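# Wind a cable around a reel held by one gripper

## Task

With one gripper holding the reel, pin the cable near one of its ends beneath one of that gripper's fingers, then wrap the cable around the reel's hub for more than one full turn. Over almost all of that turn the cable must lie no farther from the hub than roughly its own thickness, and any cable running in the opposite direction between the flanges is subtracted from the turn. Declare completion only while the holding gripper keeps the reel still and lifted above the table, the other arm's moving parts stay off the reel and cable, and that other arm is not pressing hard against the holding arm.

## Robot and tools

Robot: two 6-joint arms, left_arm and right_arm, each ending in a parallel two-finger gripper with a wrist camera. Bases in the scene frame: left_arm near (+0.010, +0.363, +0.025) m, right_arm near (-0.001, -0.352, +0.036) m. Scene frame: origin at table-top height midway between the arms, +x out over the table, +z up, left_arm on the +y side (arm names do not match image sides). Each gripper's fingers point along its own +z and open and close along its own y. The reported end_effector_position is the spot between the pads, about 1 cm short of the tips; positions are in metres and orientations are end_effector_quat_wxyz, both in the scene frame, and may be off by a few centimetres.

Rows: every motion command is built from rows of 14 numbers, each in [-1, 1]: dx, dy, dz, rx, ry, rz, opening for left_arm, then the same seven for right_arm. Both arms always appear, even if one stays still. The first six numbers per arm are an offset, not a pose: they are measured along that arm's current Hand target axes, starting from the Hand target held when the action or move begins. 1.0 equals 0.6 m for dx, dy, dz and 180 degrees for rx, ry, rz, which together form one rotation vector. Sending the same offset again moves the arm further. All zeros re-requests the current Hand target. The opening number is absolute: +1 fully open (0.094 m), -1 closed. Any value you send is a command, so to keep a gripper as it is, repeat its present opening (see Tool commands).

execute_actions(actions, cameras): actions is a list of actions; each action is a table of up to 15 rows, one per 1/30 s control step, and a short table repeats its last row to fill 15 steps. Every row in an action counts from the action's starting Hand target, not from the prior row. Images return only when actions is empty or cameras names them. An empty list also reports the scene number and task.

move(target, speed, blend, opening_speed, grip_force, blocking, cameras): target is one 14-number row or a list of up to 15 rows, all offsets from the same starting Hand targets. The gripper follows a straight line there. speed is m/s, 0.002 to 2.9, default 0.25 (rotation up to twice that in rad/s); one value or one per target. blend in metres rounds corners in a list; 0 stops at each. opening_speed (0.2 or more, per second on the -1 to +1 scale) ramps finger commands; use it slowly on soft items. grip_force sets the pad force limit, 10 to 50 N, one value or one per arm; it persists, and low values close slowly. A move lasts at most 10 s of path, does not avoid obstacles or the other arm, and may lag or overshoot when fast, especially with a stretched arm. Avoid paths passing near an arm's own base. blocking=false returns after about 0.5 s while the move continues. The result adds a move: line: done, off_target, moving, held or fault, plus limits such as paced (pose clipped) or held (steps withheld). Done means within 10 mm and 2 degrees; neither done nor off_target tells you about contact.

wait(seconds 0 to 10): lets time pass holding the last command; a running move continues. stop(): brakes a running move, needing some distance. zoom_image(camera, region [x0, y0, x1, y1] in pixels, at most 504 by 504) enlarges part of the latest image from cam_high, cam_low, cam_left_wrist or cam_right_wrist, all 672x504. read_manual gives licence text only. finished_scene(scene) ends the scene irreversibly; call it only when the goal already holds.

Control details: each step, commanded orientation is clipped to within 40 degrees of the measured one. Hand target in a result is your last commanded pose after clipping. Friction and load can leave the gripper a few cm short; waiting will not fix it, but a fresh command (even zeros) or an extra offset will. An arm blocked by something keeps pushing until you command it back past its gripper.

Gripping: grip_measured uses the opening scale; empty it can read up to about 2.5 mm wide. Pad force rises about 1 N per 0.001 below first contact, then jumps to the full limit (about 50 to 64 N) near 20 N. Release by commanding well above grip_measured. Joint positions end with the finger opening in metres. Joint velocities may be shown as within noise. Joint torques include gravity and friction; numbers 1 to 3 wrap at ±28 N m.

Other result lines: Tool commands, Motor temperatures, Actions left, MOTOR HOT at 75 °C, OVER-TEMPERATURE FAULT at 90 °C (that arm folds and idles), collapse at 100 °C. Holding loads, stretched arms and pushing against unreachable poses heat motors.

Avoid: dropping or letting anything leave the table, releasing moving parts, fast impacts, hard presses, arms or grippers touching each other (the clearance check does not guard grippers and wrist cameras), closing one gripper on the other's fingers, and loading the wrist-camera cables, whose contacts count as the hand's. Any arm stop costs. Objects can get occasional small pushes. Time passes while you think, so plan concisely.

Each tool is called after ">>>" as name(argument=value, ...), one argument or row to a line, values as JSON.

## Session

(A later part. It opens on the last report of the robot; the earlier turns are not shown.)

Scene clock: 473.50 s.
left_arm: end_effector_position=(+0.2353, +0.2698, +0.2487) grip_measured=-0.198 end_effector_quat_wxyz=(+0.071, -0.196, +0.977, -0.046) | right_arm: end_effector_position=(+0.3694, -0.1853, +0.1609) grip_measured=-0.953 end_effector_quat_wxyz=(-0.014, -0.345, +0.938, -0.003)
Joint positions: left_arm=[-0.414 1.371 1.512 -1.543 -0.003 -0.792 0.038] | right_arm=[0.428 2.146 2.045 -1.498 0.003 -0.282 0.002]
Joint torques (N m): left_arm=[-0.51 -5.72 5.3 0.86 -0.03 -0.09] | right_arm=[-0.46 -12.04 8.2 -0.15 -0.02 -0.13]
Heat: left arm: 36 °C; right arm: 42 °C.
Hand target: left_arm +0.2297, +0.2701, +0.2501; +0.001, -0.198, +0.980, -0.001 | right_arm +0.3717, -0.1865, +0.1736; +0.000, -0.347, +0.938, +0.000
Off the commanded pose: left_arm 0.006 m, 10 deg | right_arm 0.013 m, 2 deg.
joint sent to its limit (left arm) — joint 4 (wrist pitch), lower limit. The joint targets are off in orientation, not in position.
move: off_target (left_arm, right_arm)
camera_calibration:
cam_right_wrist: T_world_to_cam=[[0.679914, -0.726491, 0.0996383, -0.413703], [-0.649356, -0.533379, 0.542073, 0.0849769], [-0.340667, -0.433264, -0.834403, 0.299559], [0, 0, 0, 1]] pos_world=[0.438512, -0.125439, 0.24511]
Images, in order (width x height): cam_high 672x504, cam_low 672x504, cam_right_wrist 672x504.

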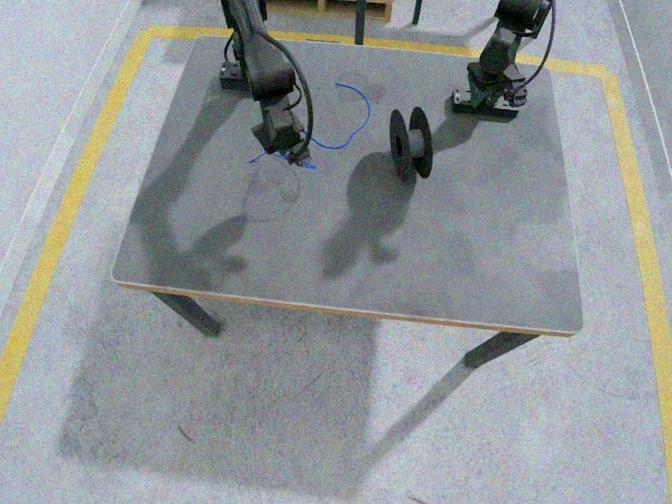

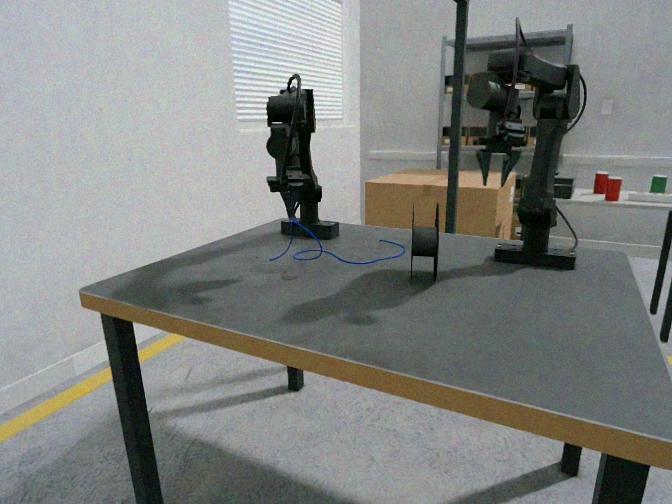

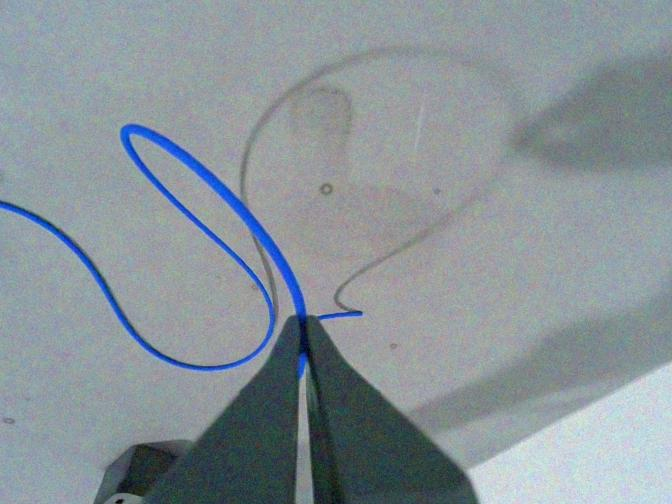

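>>> move(
  target=[0,0,0,0,0,0,-0.2, -0.0235,0.229,-0.3773,-0.4476,-0.2236,-0.0303,-1.0],
  speed=0.3,
  cameras=["all"],
)

>>> zoom_image(
  camera="cam_low",
  region=[220, 90, 500, 300],
)

>>> zoom_image(
  camera="cam_high",
  region=[220, 40, 460, 220],
)

Scene clock: 494.47 s.
left_arm: end_effector_position=(+0.2353, +0.2698, +0.2487) grip_measured=-0.198 end_effector_quat_wxyz=(+0.071, -0.196, +0.977, -0.046) | right_arm: end_effector_position=(+0.2993, -0.0733, +0.3900) grip_measured=-0.953 end_effector_quat_wxyz=(+0.072, -0.275, +0.663, +0.692)
Joint positions: left_arm=[-0.414 1.371 1.512 -1.543 -0.003 -0.792 0.038] | right_arm=[0.296 1.967 1.997 -1.565 -1.54 -0.461 0.002]
Joint torques (N m): left_arm=[-0.47 -5.63 5.39 0.88 -0.01 -0.11] | right_arm=[0.47 -10.37 5.6 0.03 -0.86 -0.29]
Heat: left arm: 36 °C; right arm: 44 °C.
Hand target: left_arm +0.2297, +0.2701, +0.2501; +0.001, -0.198, +0.980, -0.001 | right_arm +0.2932, -0.0729, +0.4000; +0.077, -0.285, +0.647, +0.703
Off the commanded pose: left_arm 0.006 m, 10 deg | right_arm 0.012 m, 2 deg.
joint sent to its limit (left arm) — joint 4 (wrist pitch), lower limit. The joint targets are off in orientation, not in position.
move: off_target (left_arm, right_arm)
camera_calibration:
cam_left_wrist: T_world_to_cam=[[0.39504, -0.89832, 0.192261, 0.093129], [-0.871382, -0.300133, 0.388089, 0.22144], [-0.290925, -0.320844, -0.901345, 0.503918], [0, 0, 0, 1]] pos_world=[0.302772, 0.3118, 0.35036]
cam_right_wrist: T_world_to_cam=[[0.529622, 0.019781, -0.848003, 0.161764], [-0.576455, -0.724995, -0.376937, 0.297468], [-0.622255, 0.688469, -0.37257, 0.501867], [0, 0, 0, 1]] pos_world=[0.398092, -0.133057, 0.436284]

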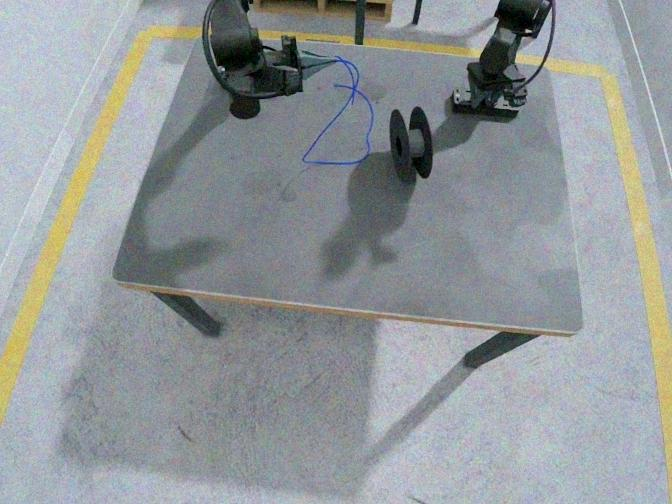

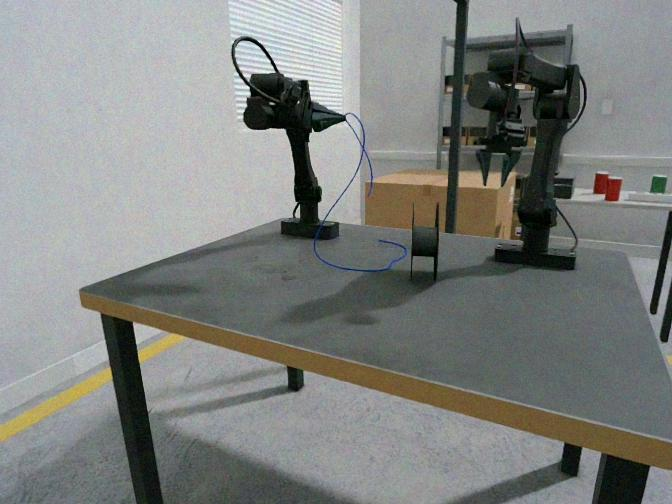

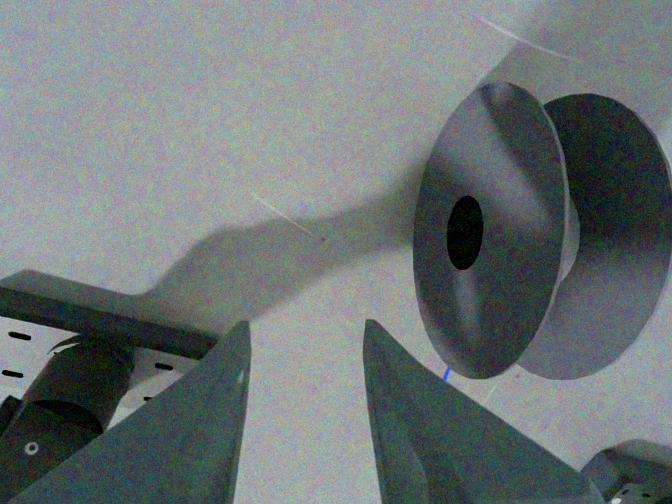

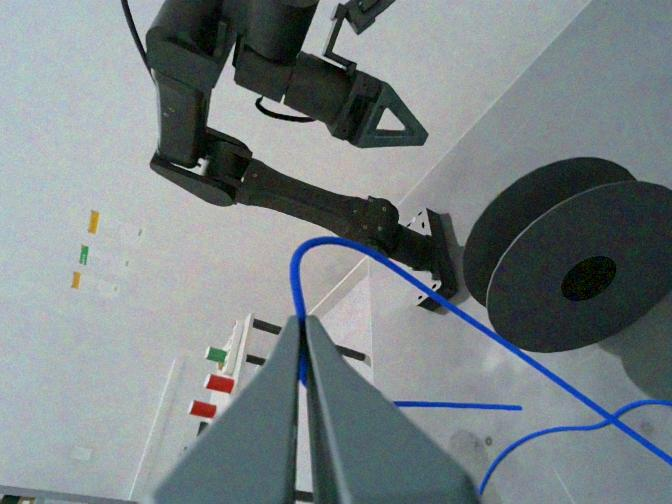

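Scaled by 1.800 from the camera's 672x504 image, which has a finer 960x720 frame.

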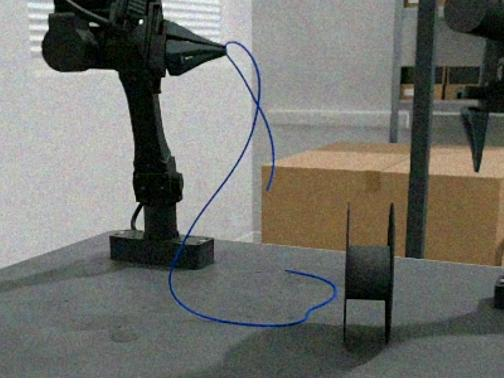

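Scaled by 2.100 from the camera's 672x504 image, which has a finer 960x720 frame.

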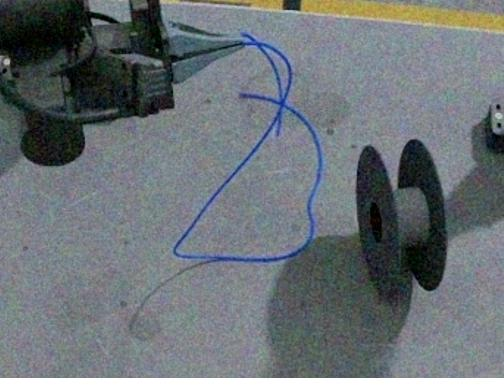

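>>> move(
  target=[0,0,0,0,0,0,-0.2, 0.0093,0.0015,0.2772,0,0,0,-1.0],
  speed=0.2,
  cameras=["all"],
)

>>> zoom_image(
  camera="cam_low",
  region=[300, 90, 520, 290],
)

>>> zoom_image(
  camera="cam_high",
  region=[300, 20, 500, 200],
)

Scene clock: 528.83 s.
left_arm: end_effector_position=(+0.2353, +0.2698, +0.2487) grip_measured=-0.198 end_effector_quat_wxyz=(+0.071, -0.196, +0.977, -0.046) | right_arm: end_effector_position=(+0.2452, +0.0867, +0.3868) grip_measured=-0.953 end_effector_quat_wxyz=(+0.063, -0.277, +0.657, +0.699)
Joint positions: left_arm=[-0.414 1.371 1.512 -1.543 -0.003 -0.792 0.038] | right_arm=[0.729 1.803 1.487 0.276 -1.156 1.045 0.002]
Joint torques (N m): left_arm=[-0.46 -5.7 5.45 0.89 -0.02 -0.09] | right_arm=[0.7 -11.51 5.89 1.43 0.03 -0.02]
Heat: left arm: 36 °C; right arm: 44 °C.
Hand target: left_arm +0.2297, +0.2701, +0.2501; +0.001, -0.198, +0.980, -0.001 | right_arm +0.2380, +0.0841, +0.3980; +0.077, -0.285, +0.647, +0.703
Off the commanded pose: left_arm 0.006 m, 10 deg | right_arm 0.013 m, 2 deg.
joint sent to its limit (left arm) — joint 4 (wrist pitch), lower limit. The joint targets are off in orientation, not in position.
move: off_target (left_arm, right_arm)
camera_calibration:
cam_left_wrist: T_world_to_cam=[[0.39504, -0.89832, 0.192261, 0.093129], [-0.871382, -0.300133, 0.388089, 0.22144], [-0.290925, -0.320844, -0.901345, 0.503918], [0, 0, 0, 1]] pos_world=[0.302772, 0.3118, 0.35036]
cam_right_wrist: T_world_to_cam=[[0.51787, 0.0398605, -0.85453, 0.188208], [-0.567086, -0.731897, -0.377811, 0.379769], [-0.640487, 0.680249, -0.356423, 0.355737], [0, 0, 0, 1]] pos_world=[0.345739, 0.0284602, 0.431103]

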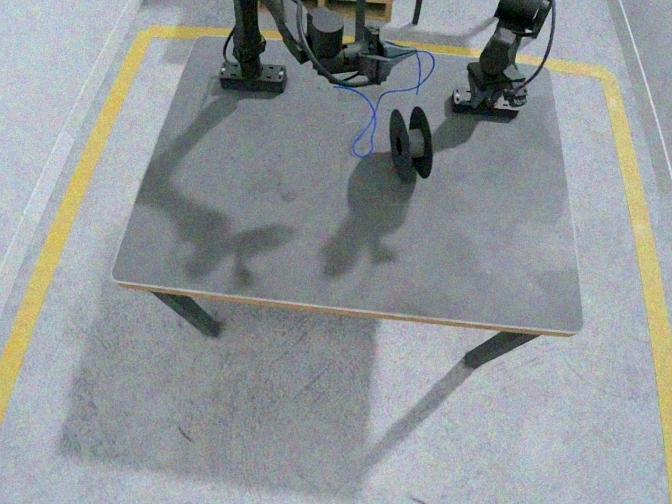

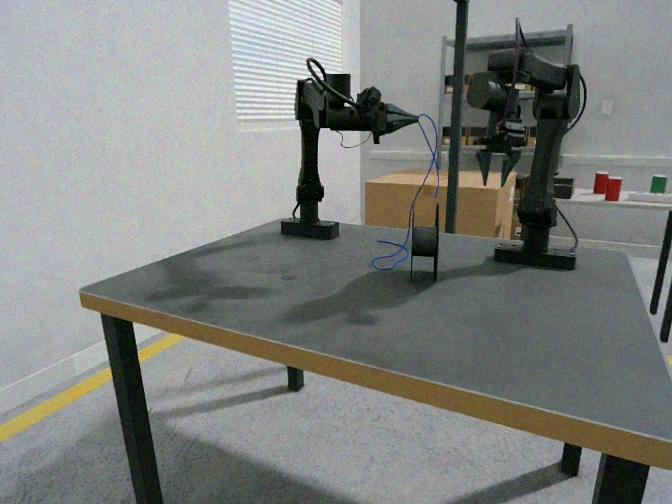

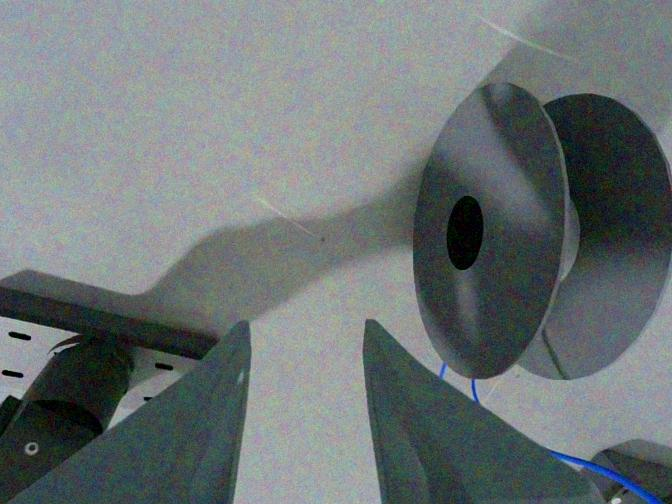

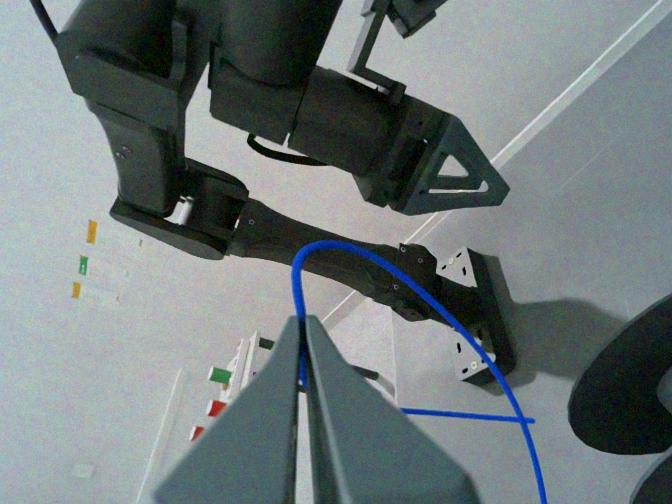

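Scaled by 2.291 from the camera's 672x504 image, which has a finer 960x720 frame.

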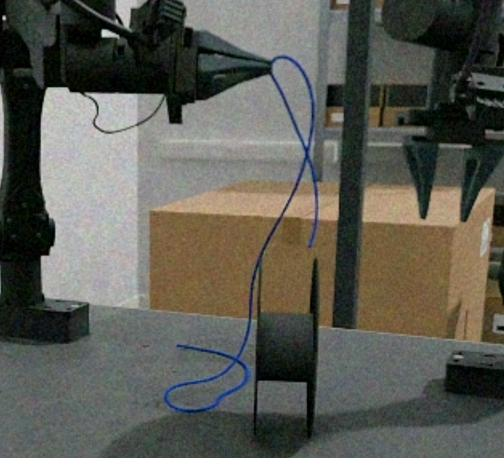

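Scaled by 2.520 from the camera's 672x504 image, which has a finer 960x720 frame.

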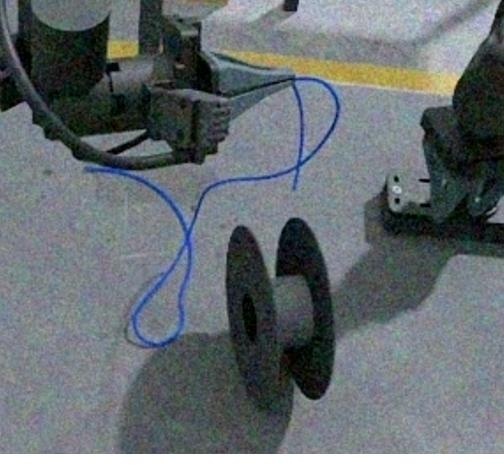

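>>> move(
  target=[
    [0,0,0,0,0,0,-0.2, 0,0,-0.0417,0,0,0,-1.0],
    [0,0,0,0,0,0,-0.2, 0.1033,-0.179,-0.0417,0,0,0,-1.0],
  ],
  speed=0.12,
  cameras=["cam_low","cam_high","cam_right_wrist"],
)

>>> zoom_image(
  camera="cam_low",
  region=[340, 130, 500, 290],
)

>>> zoom_image(
  camera="cam_high",
  region=[320, 40, 480, 200],
)

Scene clock: 546.40 s.
left_arm: end_effector_position=(+0.2353, +0.2698, +0.2487) grip_measured=-0.198 end_effector_quat_wxyz=(+0.071, -0.196, +0.977, -0.046) | right_arm: end_effector_position=(+0.2449, +0.0615, +0.2810) grip_measured=-0.953 end_effector_quat_wxyz=(+0.074, -0.283, +0.649, +0.702)
Joint positions: left_arm=[-0.414 1.371 1.512 -1.543 -0.003 -0.792 0.038] | right_arm=[0.681 1.864 1.103 0.753 -1.201 1.047 0.002]
Joint torques (N m): left_arm=[-0.53 -5.61 5.42 0.88 0 -0.1] | right_arm=[-0.35 -7.6 5.27 1.4 -0.07 -0.14]
Heat: left arm: 36 °C; right arm: 43 °C.
Hand target: left_arm +0.2297, +0.2701, +0.2501; +0.001, -0.198, +0.980, -0.001 | right_arm +0.2455, +0.0603, +0.2740; +0.077, -0.285, +0.647, +0.703
Off the commanded pose: left_arm 0.006 m, 10 deg | right_arm 0.007 m, 0 deg.
joint sent to its limit (left arm) — joint 4 (wrist pitch), lower limit. The joint targets are off in orientation, not in position.
move: off_target (left_arm)
camera_calibration:
cam_right_wrist: T_world_to_cam=[[0.537183, 0.0563313, -0.841582, 0.0895144], [-0.560492, -0.721771, -0.406074, 0.326806], [-0.630304, 0.689836, -0.35615, 0.331886], [0, 0, 0, 1]] pos_world=[0.344276, 0.00188945, 0.326243]
Images, in order (width x height): cam_high 672x504, cam_low 672x504, cam_right_wrist 672x504.

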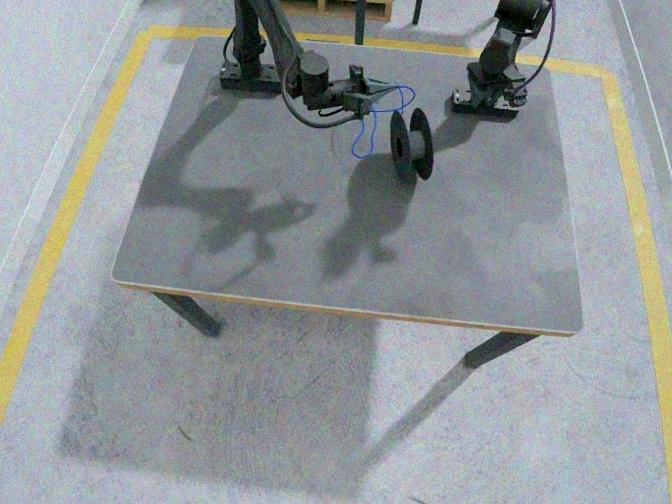

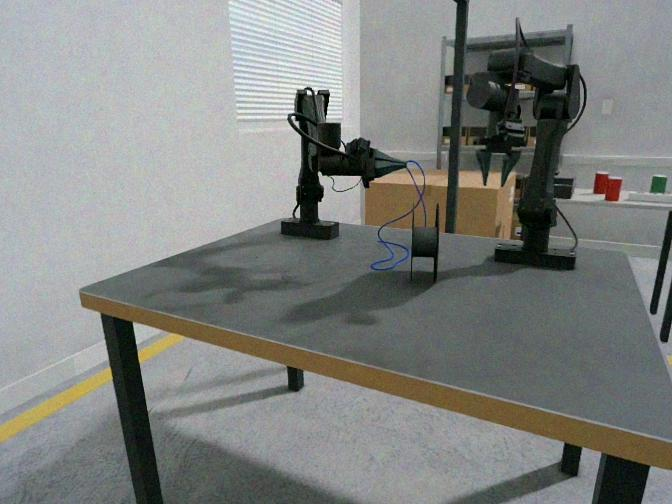

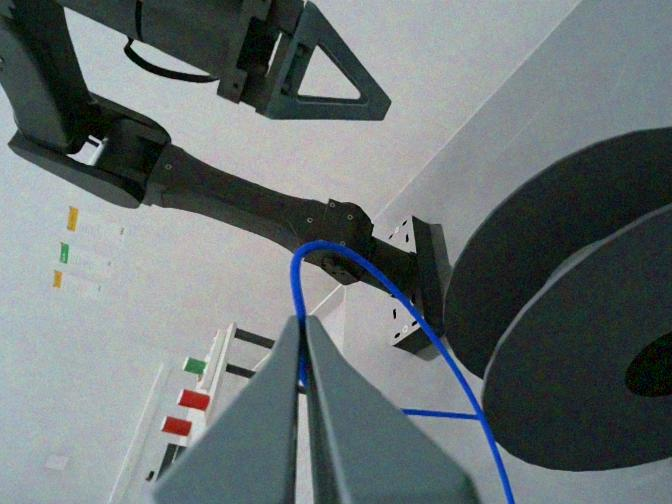

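Scaled by 3.150 from the camera's 672x504 image, which has a finer 960x720 frame.

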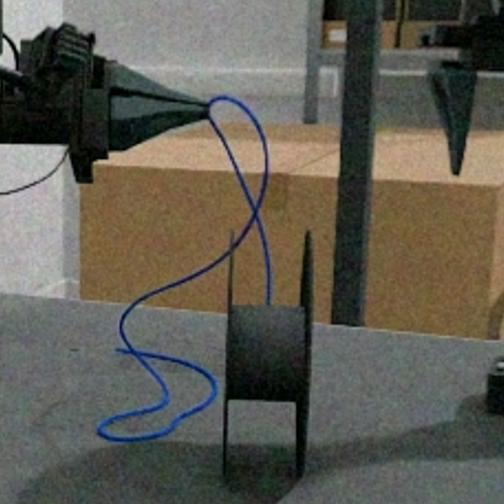

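Scaled by 3.150 from the camera's 672x504 image, which has a finer 960x720 frame.

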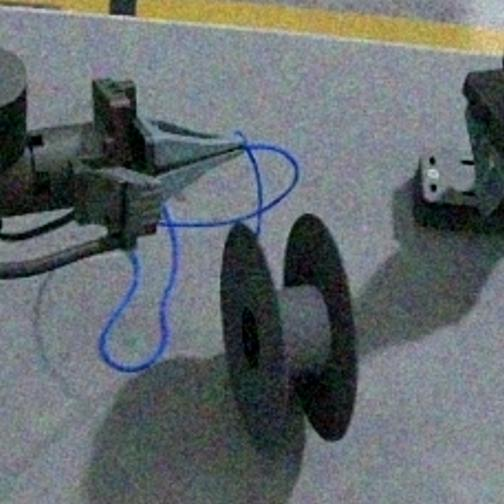

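>>> move(
  target=[0,0,0,0,0,0,-0.2, -0.105,-0.1048,0.061,0,0,0,-1.0],
  speed=0.12,
  cameras=["cam_low","cam_high","cam_right_wrist","cam_left_wrist"],
)

>>> zoom_image(
  camera="cam_low",
  region=[340, 130, 500, 290],
)

>>> zoom_image(
  camera="cam_high",
  region=[320, 40, 480, 200],
)

Scene clock: 569.03 s.
left_arm: end_effector_position=(+0.2353, +0.2698, +0.2487) grip_measured=-0.198 end_effector_quat_wxyz=(+0.071, -0.196, +0.977, -0.046) | right_arm: end_effector_position=(+0.3132, +0.1164, +0.2479) grip_measured=-0.953 end_effector_quat_wxyz=(+0.068, -0.279, +0.652, +0.702)
Joint positions: left_arm=[-0.414 1.371 1.512 -1.543 -0.003 -0.792 0.038] | right_arm=[0.681 2.217 1.5 0.702 -1.204 1.056 0.002]
Joint torques (N m): left_arm=[-0.43 -5.65 5.41 0.87 0 -0.09] | right_arm=[0.29 -10.61 9.33 1.17 0.02 -0.06]
Motor temperatures (°C): left_arm=[28 33 36 33 28 27 27] | right_arm=[27 40 41 41 29 28 31]
Heat: left arm: 36 °C; right arm: 41 °C.
Hand target: left_arm +0.2297, +0.2701, +0.2501; +0.001, -0.198, +0.980, -0.001 | right_arm +0.3165, +0.1211, +0.2509; +0.077, -0.285, +0.647, +0.703
Off the commanded pose: left_arm 0.006 m, 10 deg | right_arm 0.007 m, 1 deg.
joint sent to its limit (left arm) — joint 4 (wrist pitch), lower limit. The joint targets are off in orientation, not in position.
move: off_target (left_arm)
camera_calibration:
cam_left_wrist: T_world_to_cam=[[0.39504, -0.89832, 0.192261, 0.093129], [-0.871382, -0.300133, 0.388089, 0.22144], [-0.290925, -0.320844, -0.901345, 0.503918], [0, 0, 0, 1]] pos_world=[0.302772, 0.3118, 0.35036]
cam_right_wrist: T_world_to_cam=[[0.525364, 0.0518653, -0.849295, 0.0280527], [-0.564132, -0.725996, -0.393301, 0.389777], [-0.636984, 0.68574, -0.352153, 0.32686], [0, 0, 0, 1]] pos_world=[0.413352, 0.0573802, 0.292229]

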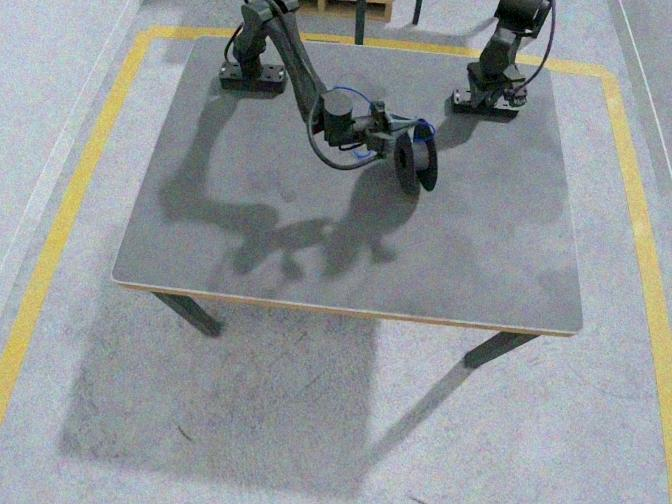

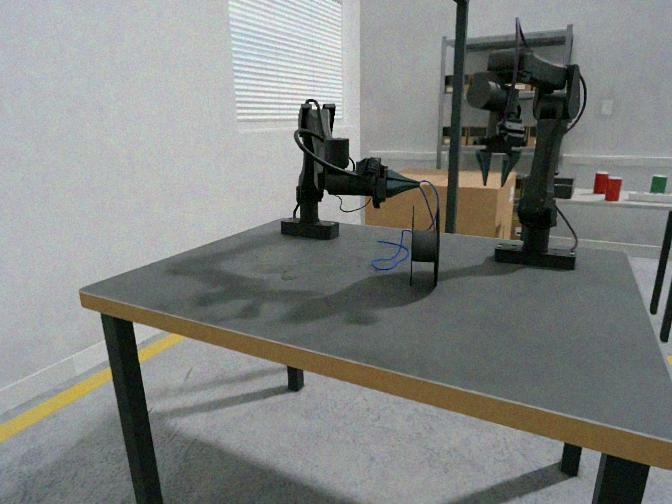

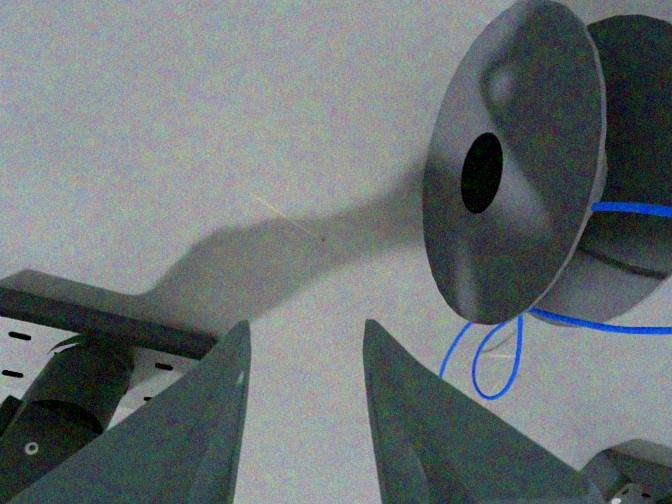

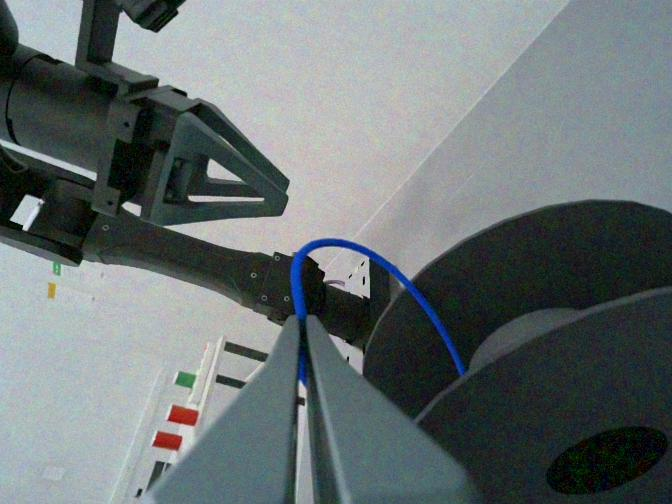

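Scaled by 3.150 from the camera's 672x504 image, which has a finer 960x720 frame.

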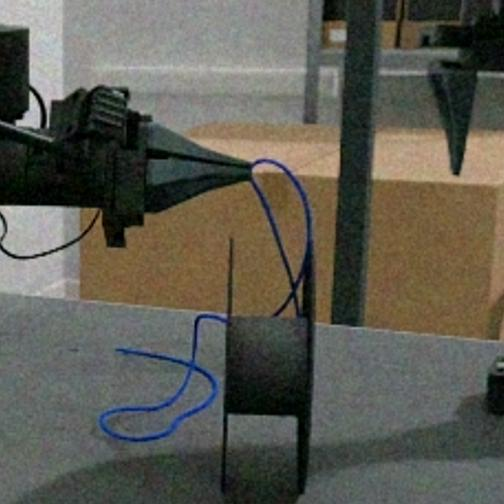

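Scaled by 3.150 from the camera's 672x504 image, which has a finer 960x720 frame.

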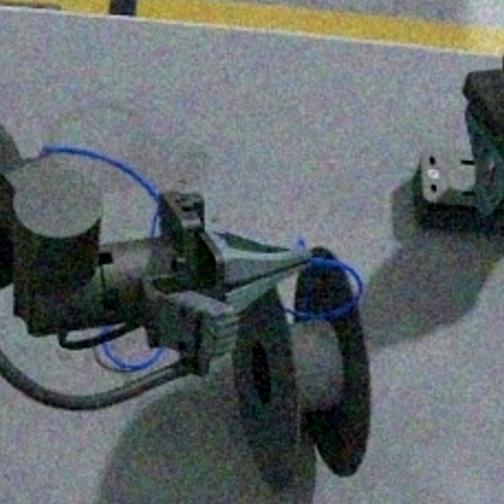

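>>> move(
  target=[0,0,0,0,0,0,-0.2, -0.1667,0.2887,-0.02,0,0,0,-1.0],
  speed=0.15,
  cameras=["cam_low","cam_high","cam_left_wrist"],
)

>>> zoom_image(
  camera="cam_low",
  region=[320, 100, 500, 290],
)

>>> zoom_image(
  camera="cam_high",
  region=[300, 30, 480, 210],
)

Scene clock: 607.67 s.
left_arm: end_effector_position=(+0.2353, +0.2698, +0.2487) grip_measured=-0.198 end_effector_quat_wxyz=(+0.071, -0.196, +0.977, -0.046) | right_arm: end_effector_position=(+0.3165, +0.1111, +0.4476) grip_measured=-0.953 end_effector_quat_wxyz=(+0.068, -0.276, +0.651, +0.704)
Joint positions: left_arm=[-0.414 1.371 1.512 -1.543 -0.003 -0.792 0.038] | right_arm=[0.669 2.126 2.161 -0.037 -1.213 1.072 0.002]
Joint torques (N m): left_arm=[-0.47 -5.63 5.44 0.84 0.01 -0.08] | right_arm=[-0.62 -10.37 9.92 1.12 -0.13 -0.22]
Heat: left arm: 36 °C; right arm: 43 °C.
Hand target: left_arm +0.2297, +0.2701, +0.2501; +0.001, -0.198, +0.980, -0.001 | right_arm +0.3203, +0.1097, +0.4510; +0.077, -0.285, +0.647, +0.703
Off the commanded pose: left_arm 0.006 m, 10 deg | right_arm 0.005 m, 1 deg.
joint sent to its limit (left arm) — joint 4 (wrist pitch), lower limit. The joint targets are off in orientation, not in position.
move: off_target (left_arm)
camera_calibration:
cam_left_wrist: T_world_to_cam=[[0.39504, -0.89832, 0.192261, 0.093129], [-0.871382, -0.300133, 0.388089, 0.22144], [-0.290925, -0.320844, -0.901345, 0.503918], [0, 0, 0, 1]] pos_world=[0.302772, 0.3118, 0.35036]
Images, in order (width x height): cam_high 672x504, cam_low 672x504, cam_left_wrist 672x504.

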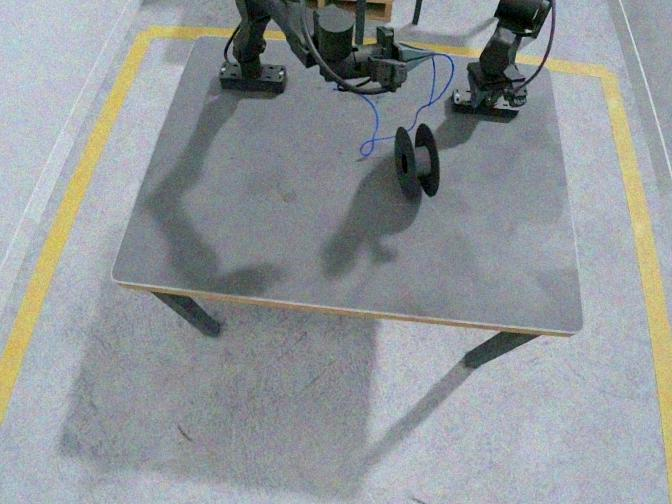

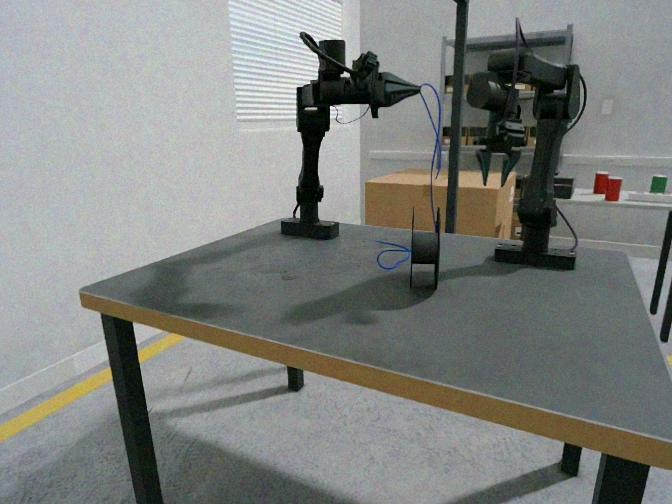

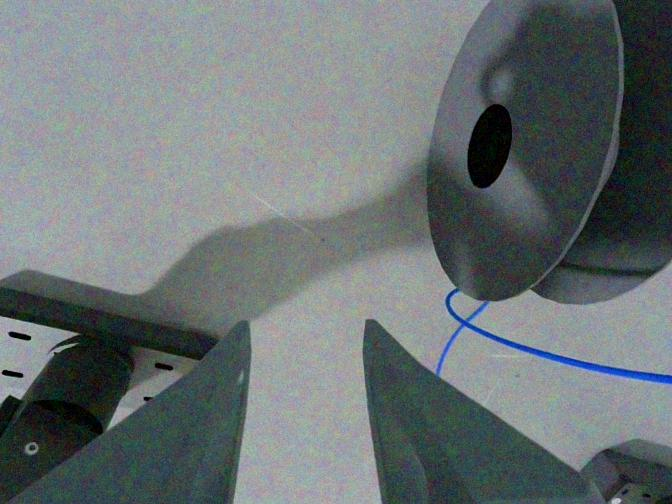

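Scaled by 2.653 from the camera's 672x504 image, which has a finer 960x720 frame.

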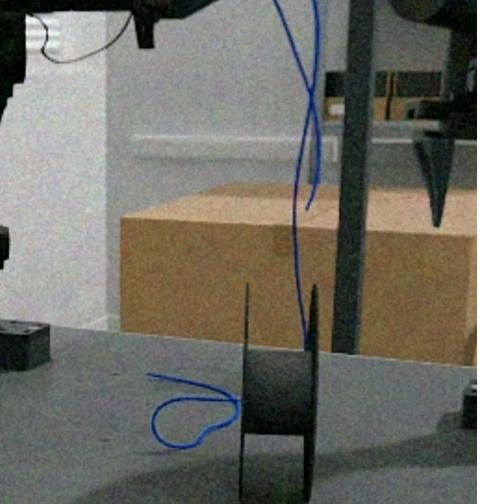

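Scaled by 2.800 from the camera's 672x504 image, which has a finer 960x720 frame.

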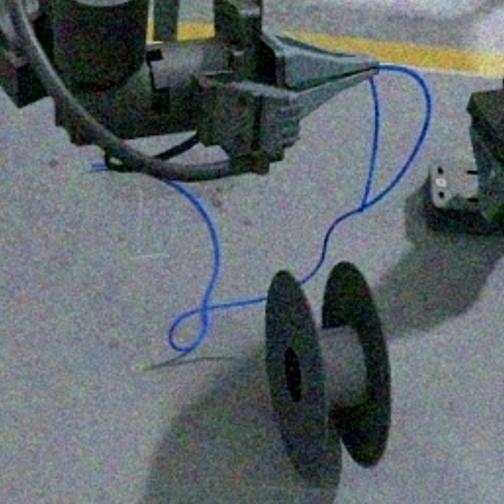

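>>> move(
  target=[
    [0,0,0,0,0,0,-0.2, 0,0,-0.2408,0,0,0,-1.0],
    [0,0,0,0,0,0,-0.2, -0.0508,-0.3527,-0.2408,0,0,0.1667,-1.0],
  ],
  speed=0.2,
  blend=[0.04,0],
  cameras=["cam_low","cam_high"],
)

>>> zoom_image(
  camera="cam_high",
  region=[250, 30, 480, 210],
)

Scene clock: 619.37 s.
left_arm: end_effector_position=(+0.2353, +0.2698, +0.2487) grip_measured=-0.198 end_effector_quat_wxyz=(+0.071, -0.196, +0.977, -0.046) | right_arm: end_effector_position=(+0.4868, +0.0161, +0.2805) grip_measured=-0.953 end_effector_quat_wxyz=(-0.113, -0.100, +0.703, +0.695)
Joint positions: left_arm=[-0.414 1.371 1.512 -1.543 -0.003 -0.792 0.038] | right_arm=[0.352 2.669 2.502 -0.002 -1.527 1.422 0.002]
Joint torques (N m): left_arm=[-0.46 -5.72 5.46 0.87 -0.02 -0.09] | right_arm=[-0.98 -13.78 9.68 1.12 -0.24 0.07]
Heat: left arm: 36 °C; right arm: 43 °C.
Hand target: left_arm +0.2297, +0.2701, +0.2501; +0.001, -0.198, +0.980, -0.001 | right_arm +0.4898, +0.0116, +0.2828; -0.108, -0.107, +0.699, +0.699
Off the commanded pose: left_arm 0.006 m, 10 deg | right_arm 0.006 m, 1 deg.
joint sent to its limit (left arm) — joint 4 (wrist pitch), lower limit. The joint targets are off in orientation, not in position.
move: off_target (left_arm)
Images, in order (width x height): cam_high 672x504, cam_low 672x504.

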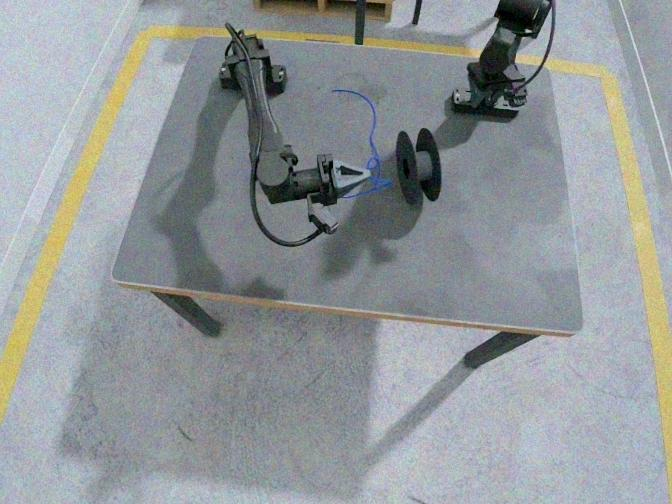

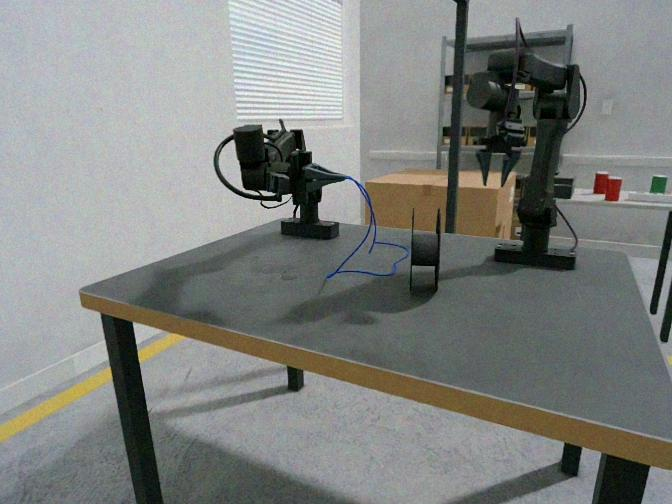

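Scaled by 2.191 from the camera's 672x504 image, which has a finer 960x720 frame.

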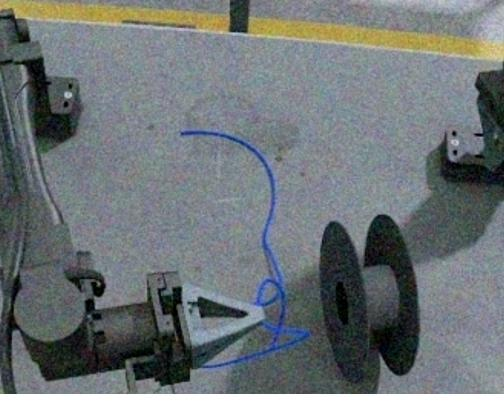

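>>> zoom_image(
  camera="cam_high",
  region=[380, 110, 460, 210],
)

>>> zoom_image(
  camera="cam_low",
  region=[390, 195, 460, 305],
)

Scaled by 5.040 from the camera's 672x504 image, which has a finer 960x720 frame.

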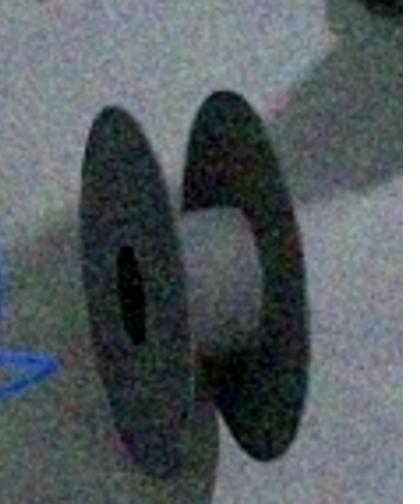

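Scaled by 4.582 from the camera's 672x504 image, which has a finer 960x720 frame.

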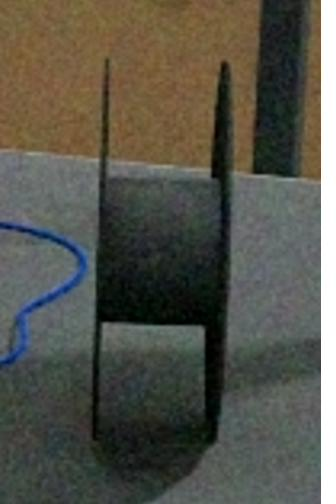

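>>> zoom_image(
  camera="cam_low",
  region=[300, 150, 450, 300],
)

>>> zoom_image(
  camera="cam_high",
  region=[310, 120, 430, 230],
)

Scaled by 3.360 from the camera's 672x504 image, which has a finer 960x720 frame.

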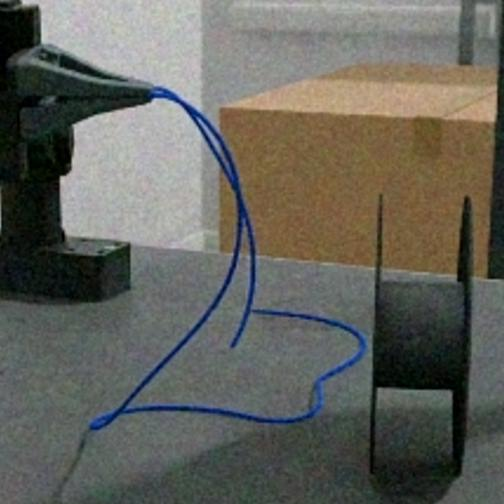

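Scaled by 4.200 from the camera's 672x504 image, which has a finer 960x720 frame.

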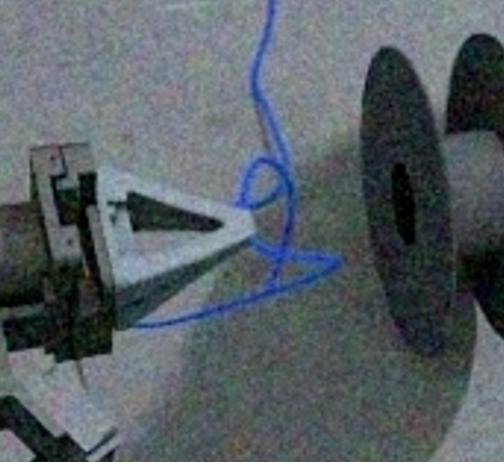

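>>> move(
  target=[
    [0,0,0,0,0,0,-0.2, 0.2055,0.4617,-0.0428,0,0,0,-1.0],
    [0,0,0,0,0,0,-0.2, -0.1058,0.0287,-0.0537,0,0,0,-1.0],
  ],
  speed=0.3,
  blend=[0.05,0],
  cameras=["cam_low","cam_high"],
)

>>> zoom_image(
  camera="cam_high",
  region=[250, 30, 480, 260],
)

Scene clock: 705.43 s.
left_arm: end_effector_position=(+0.2353, +0.2698, +0.2487) grip_measured=-0.198 end_effector_quat_wxyz=(+0.071, -0.196, +0.977, -0.046) | right_arm: end_effector_position=(+0.5578, +0.0003, +0.2932) grip_measured=-0.953 end_effector_quat_wxyz=(-0.034, +0.002, +0.687, +0.726)
Joint positions: left_arm=[-0.414 1.371 1.512 -1.543 -0.003 -0.792 0.038] | right_arm=[0.3 2.901 2.858 0.27 -1.315 1.84 0.002]
Joint torques (N m): left_arm=[-0.51 -5.64 5.42 0.87 -0.02 -0.1] | right_arm=[-0.16 -15.83 7.91 1.14 0.23 -0.18]
Motor temperatures (°C): left_arm=[28 33 36 32 28 27 27] | right_arm=[27 52 44 40 29 28 31]
Heat: left arm: 36 °C; right arm: 52 °C.
Hand target: left_arm +0.2297, +0.2701, +0.2501; +0.001, -0.198, +0.980, -0.001 | right_arm +0.5600, -0.0001, +0.3001; -0.108, -0.108, +0.699, +0.699
Off the commanded pose: left_arm 0.006 m, 10 deg | right_arm 0.007 m, 15 deg.
elbow stopped short (right arm): the move would have taken joint 3 (elbow) straighter than the controller allows.
joint sent to its limit (left arm) — joint 4 (wrist pitch), lower limit. The joint targets are off in orientation, not in position.
move: off_target (left_arm, right_arm)
Images, in order (width x height): cam_high 672x504, cam_low 672x504.

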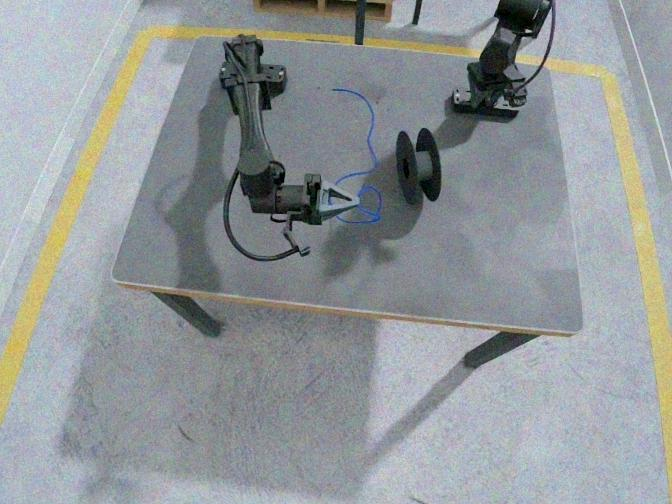

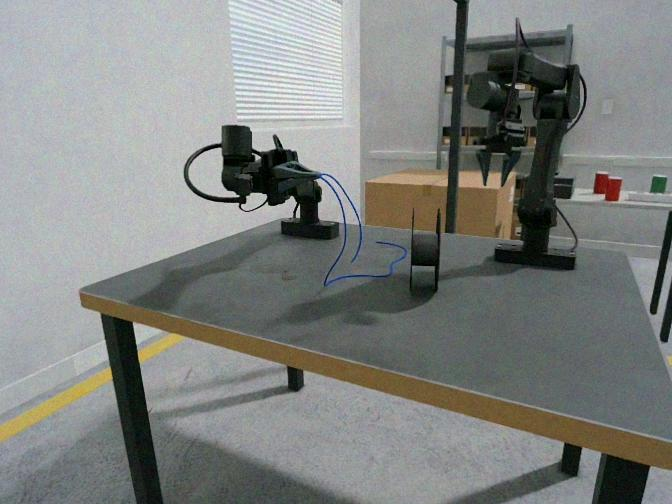

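Scaled by 2.191 from the camera's 672x504 image, which has a finer 960x720 frame.

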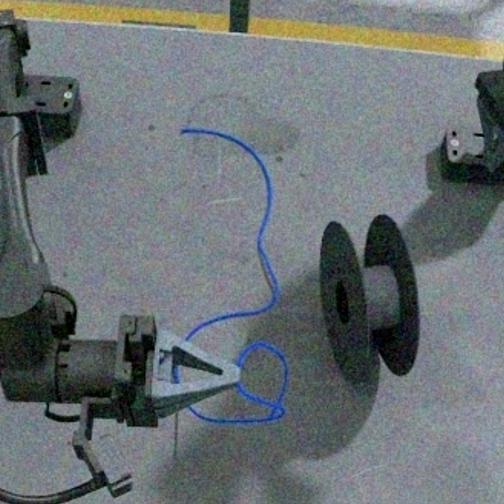

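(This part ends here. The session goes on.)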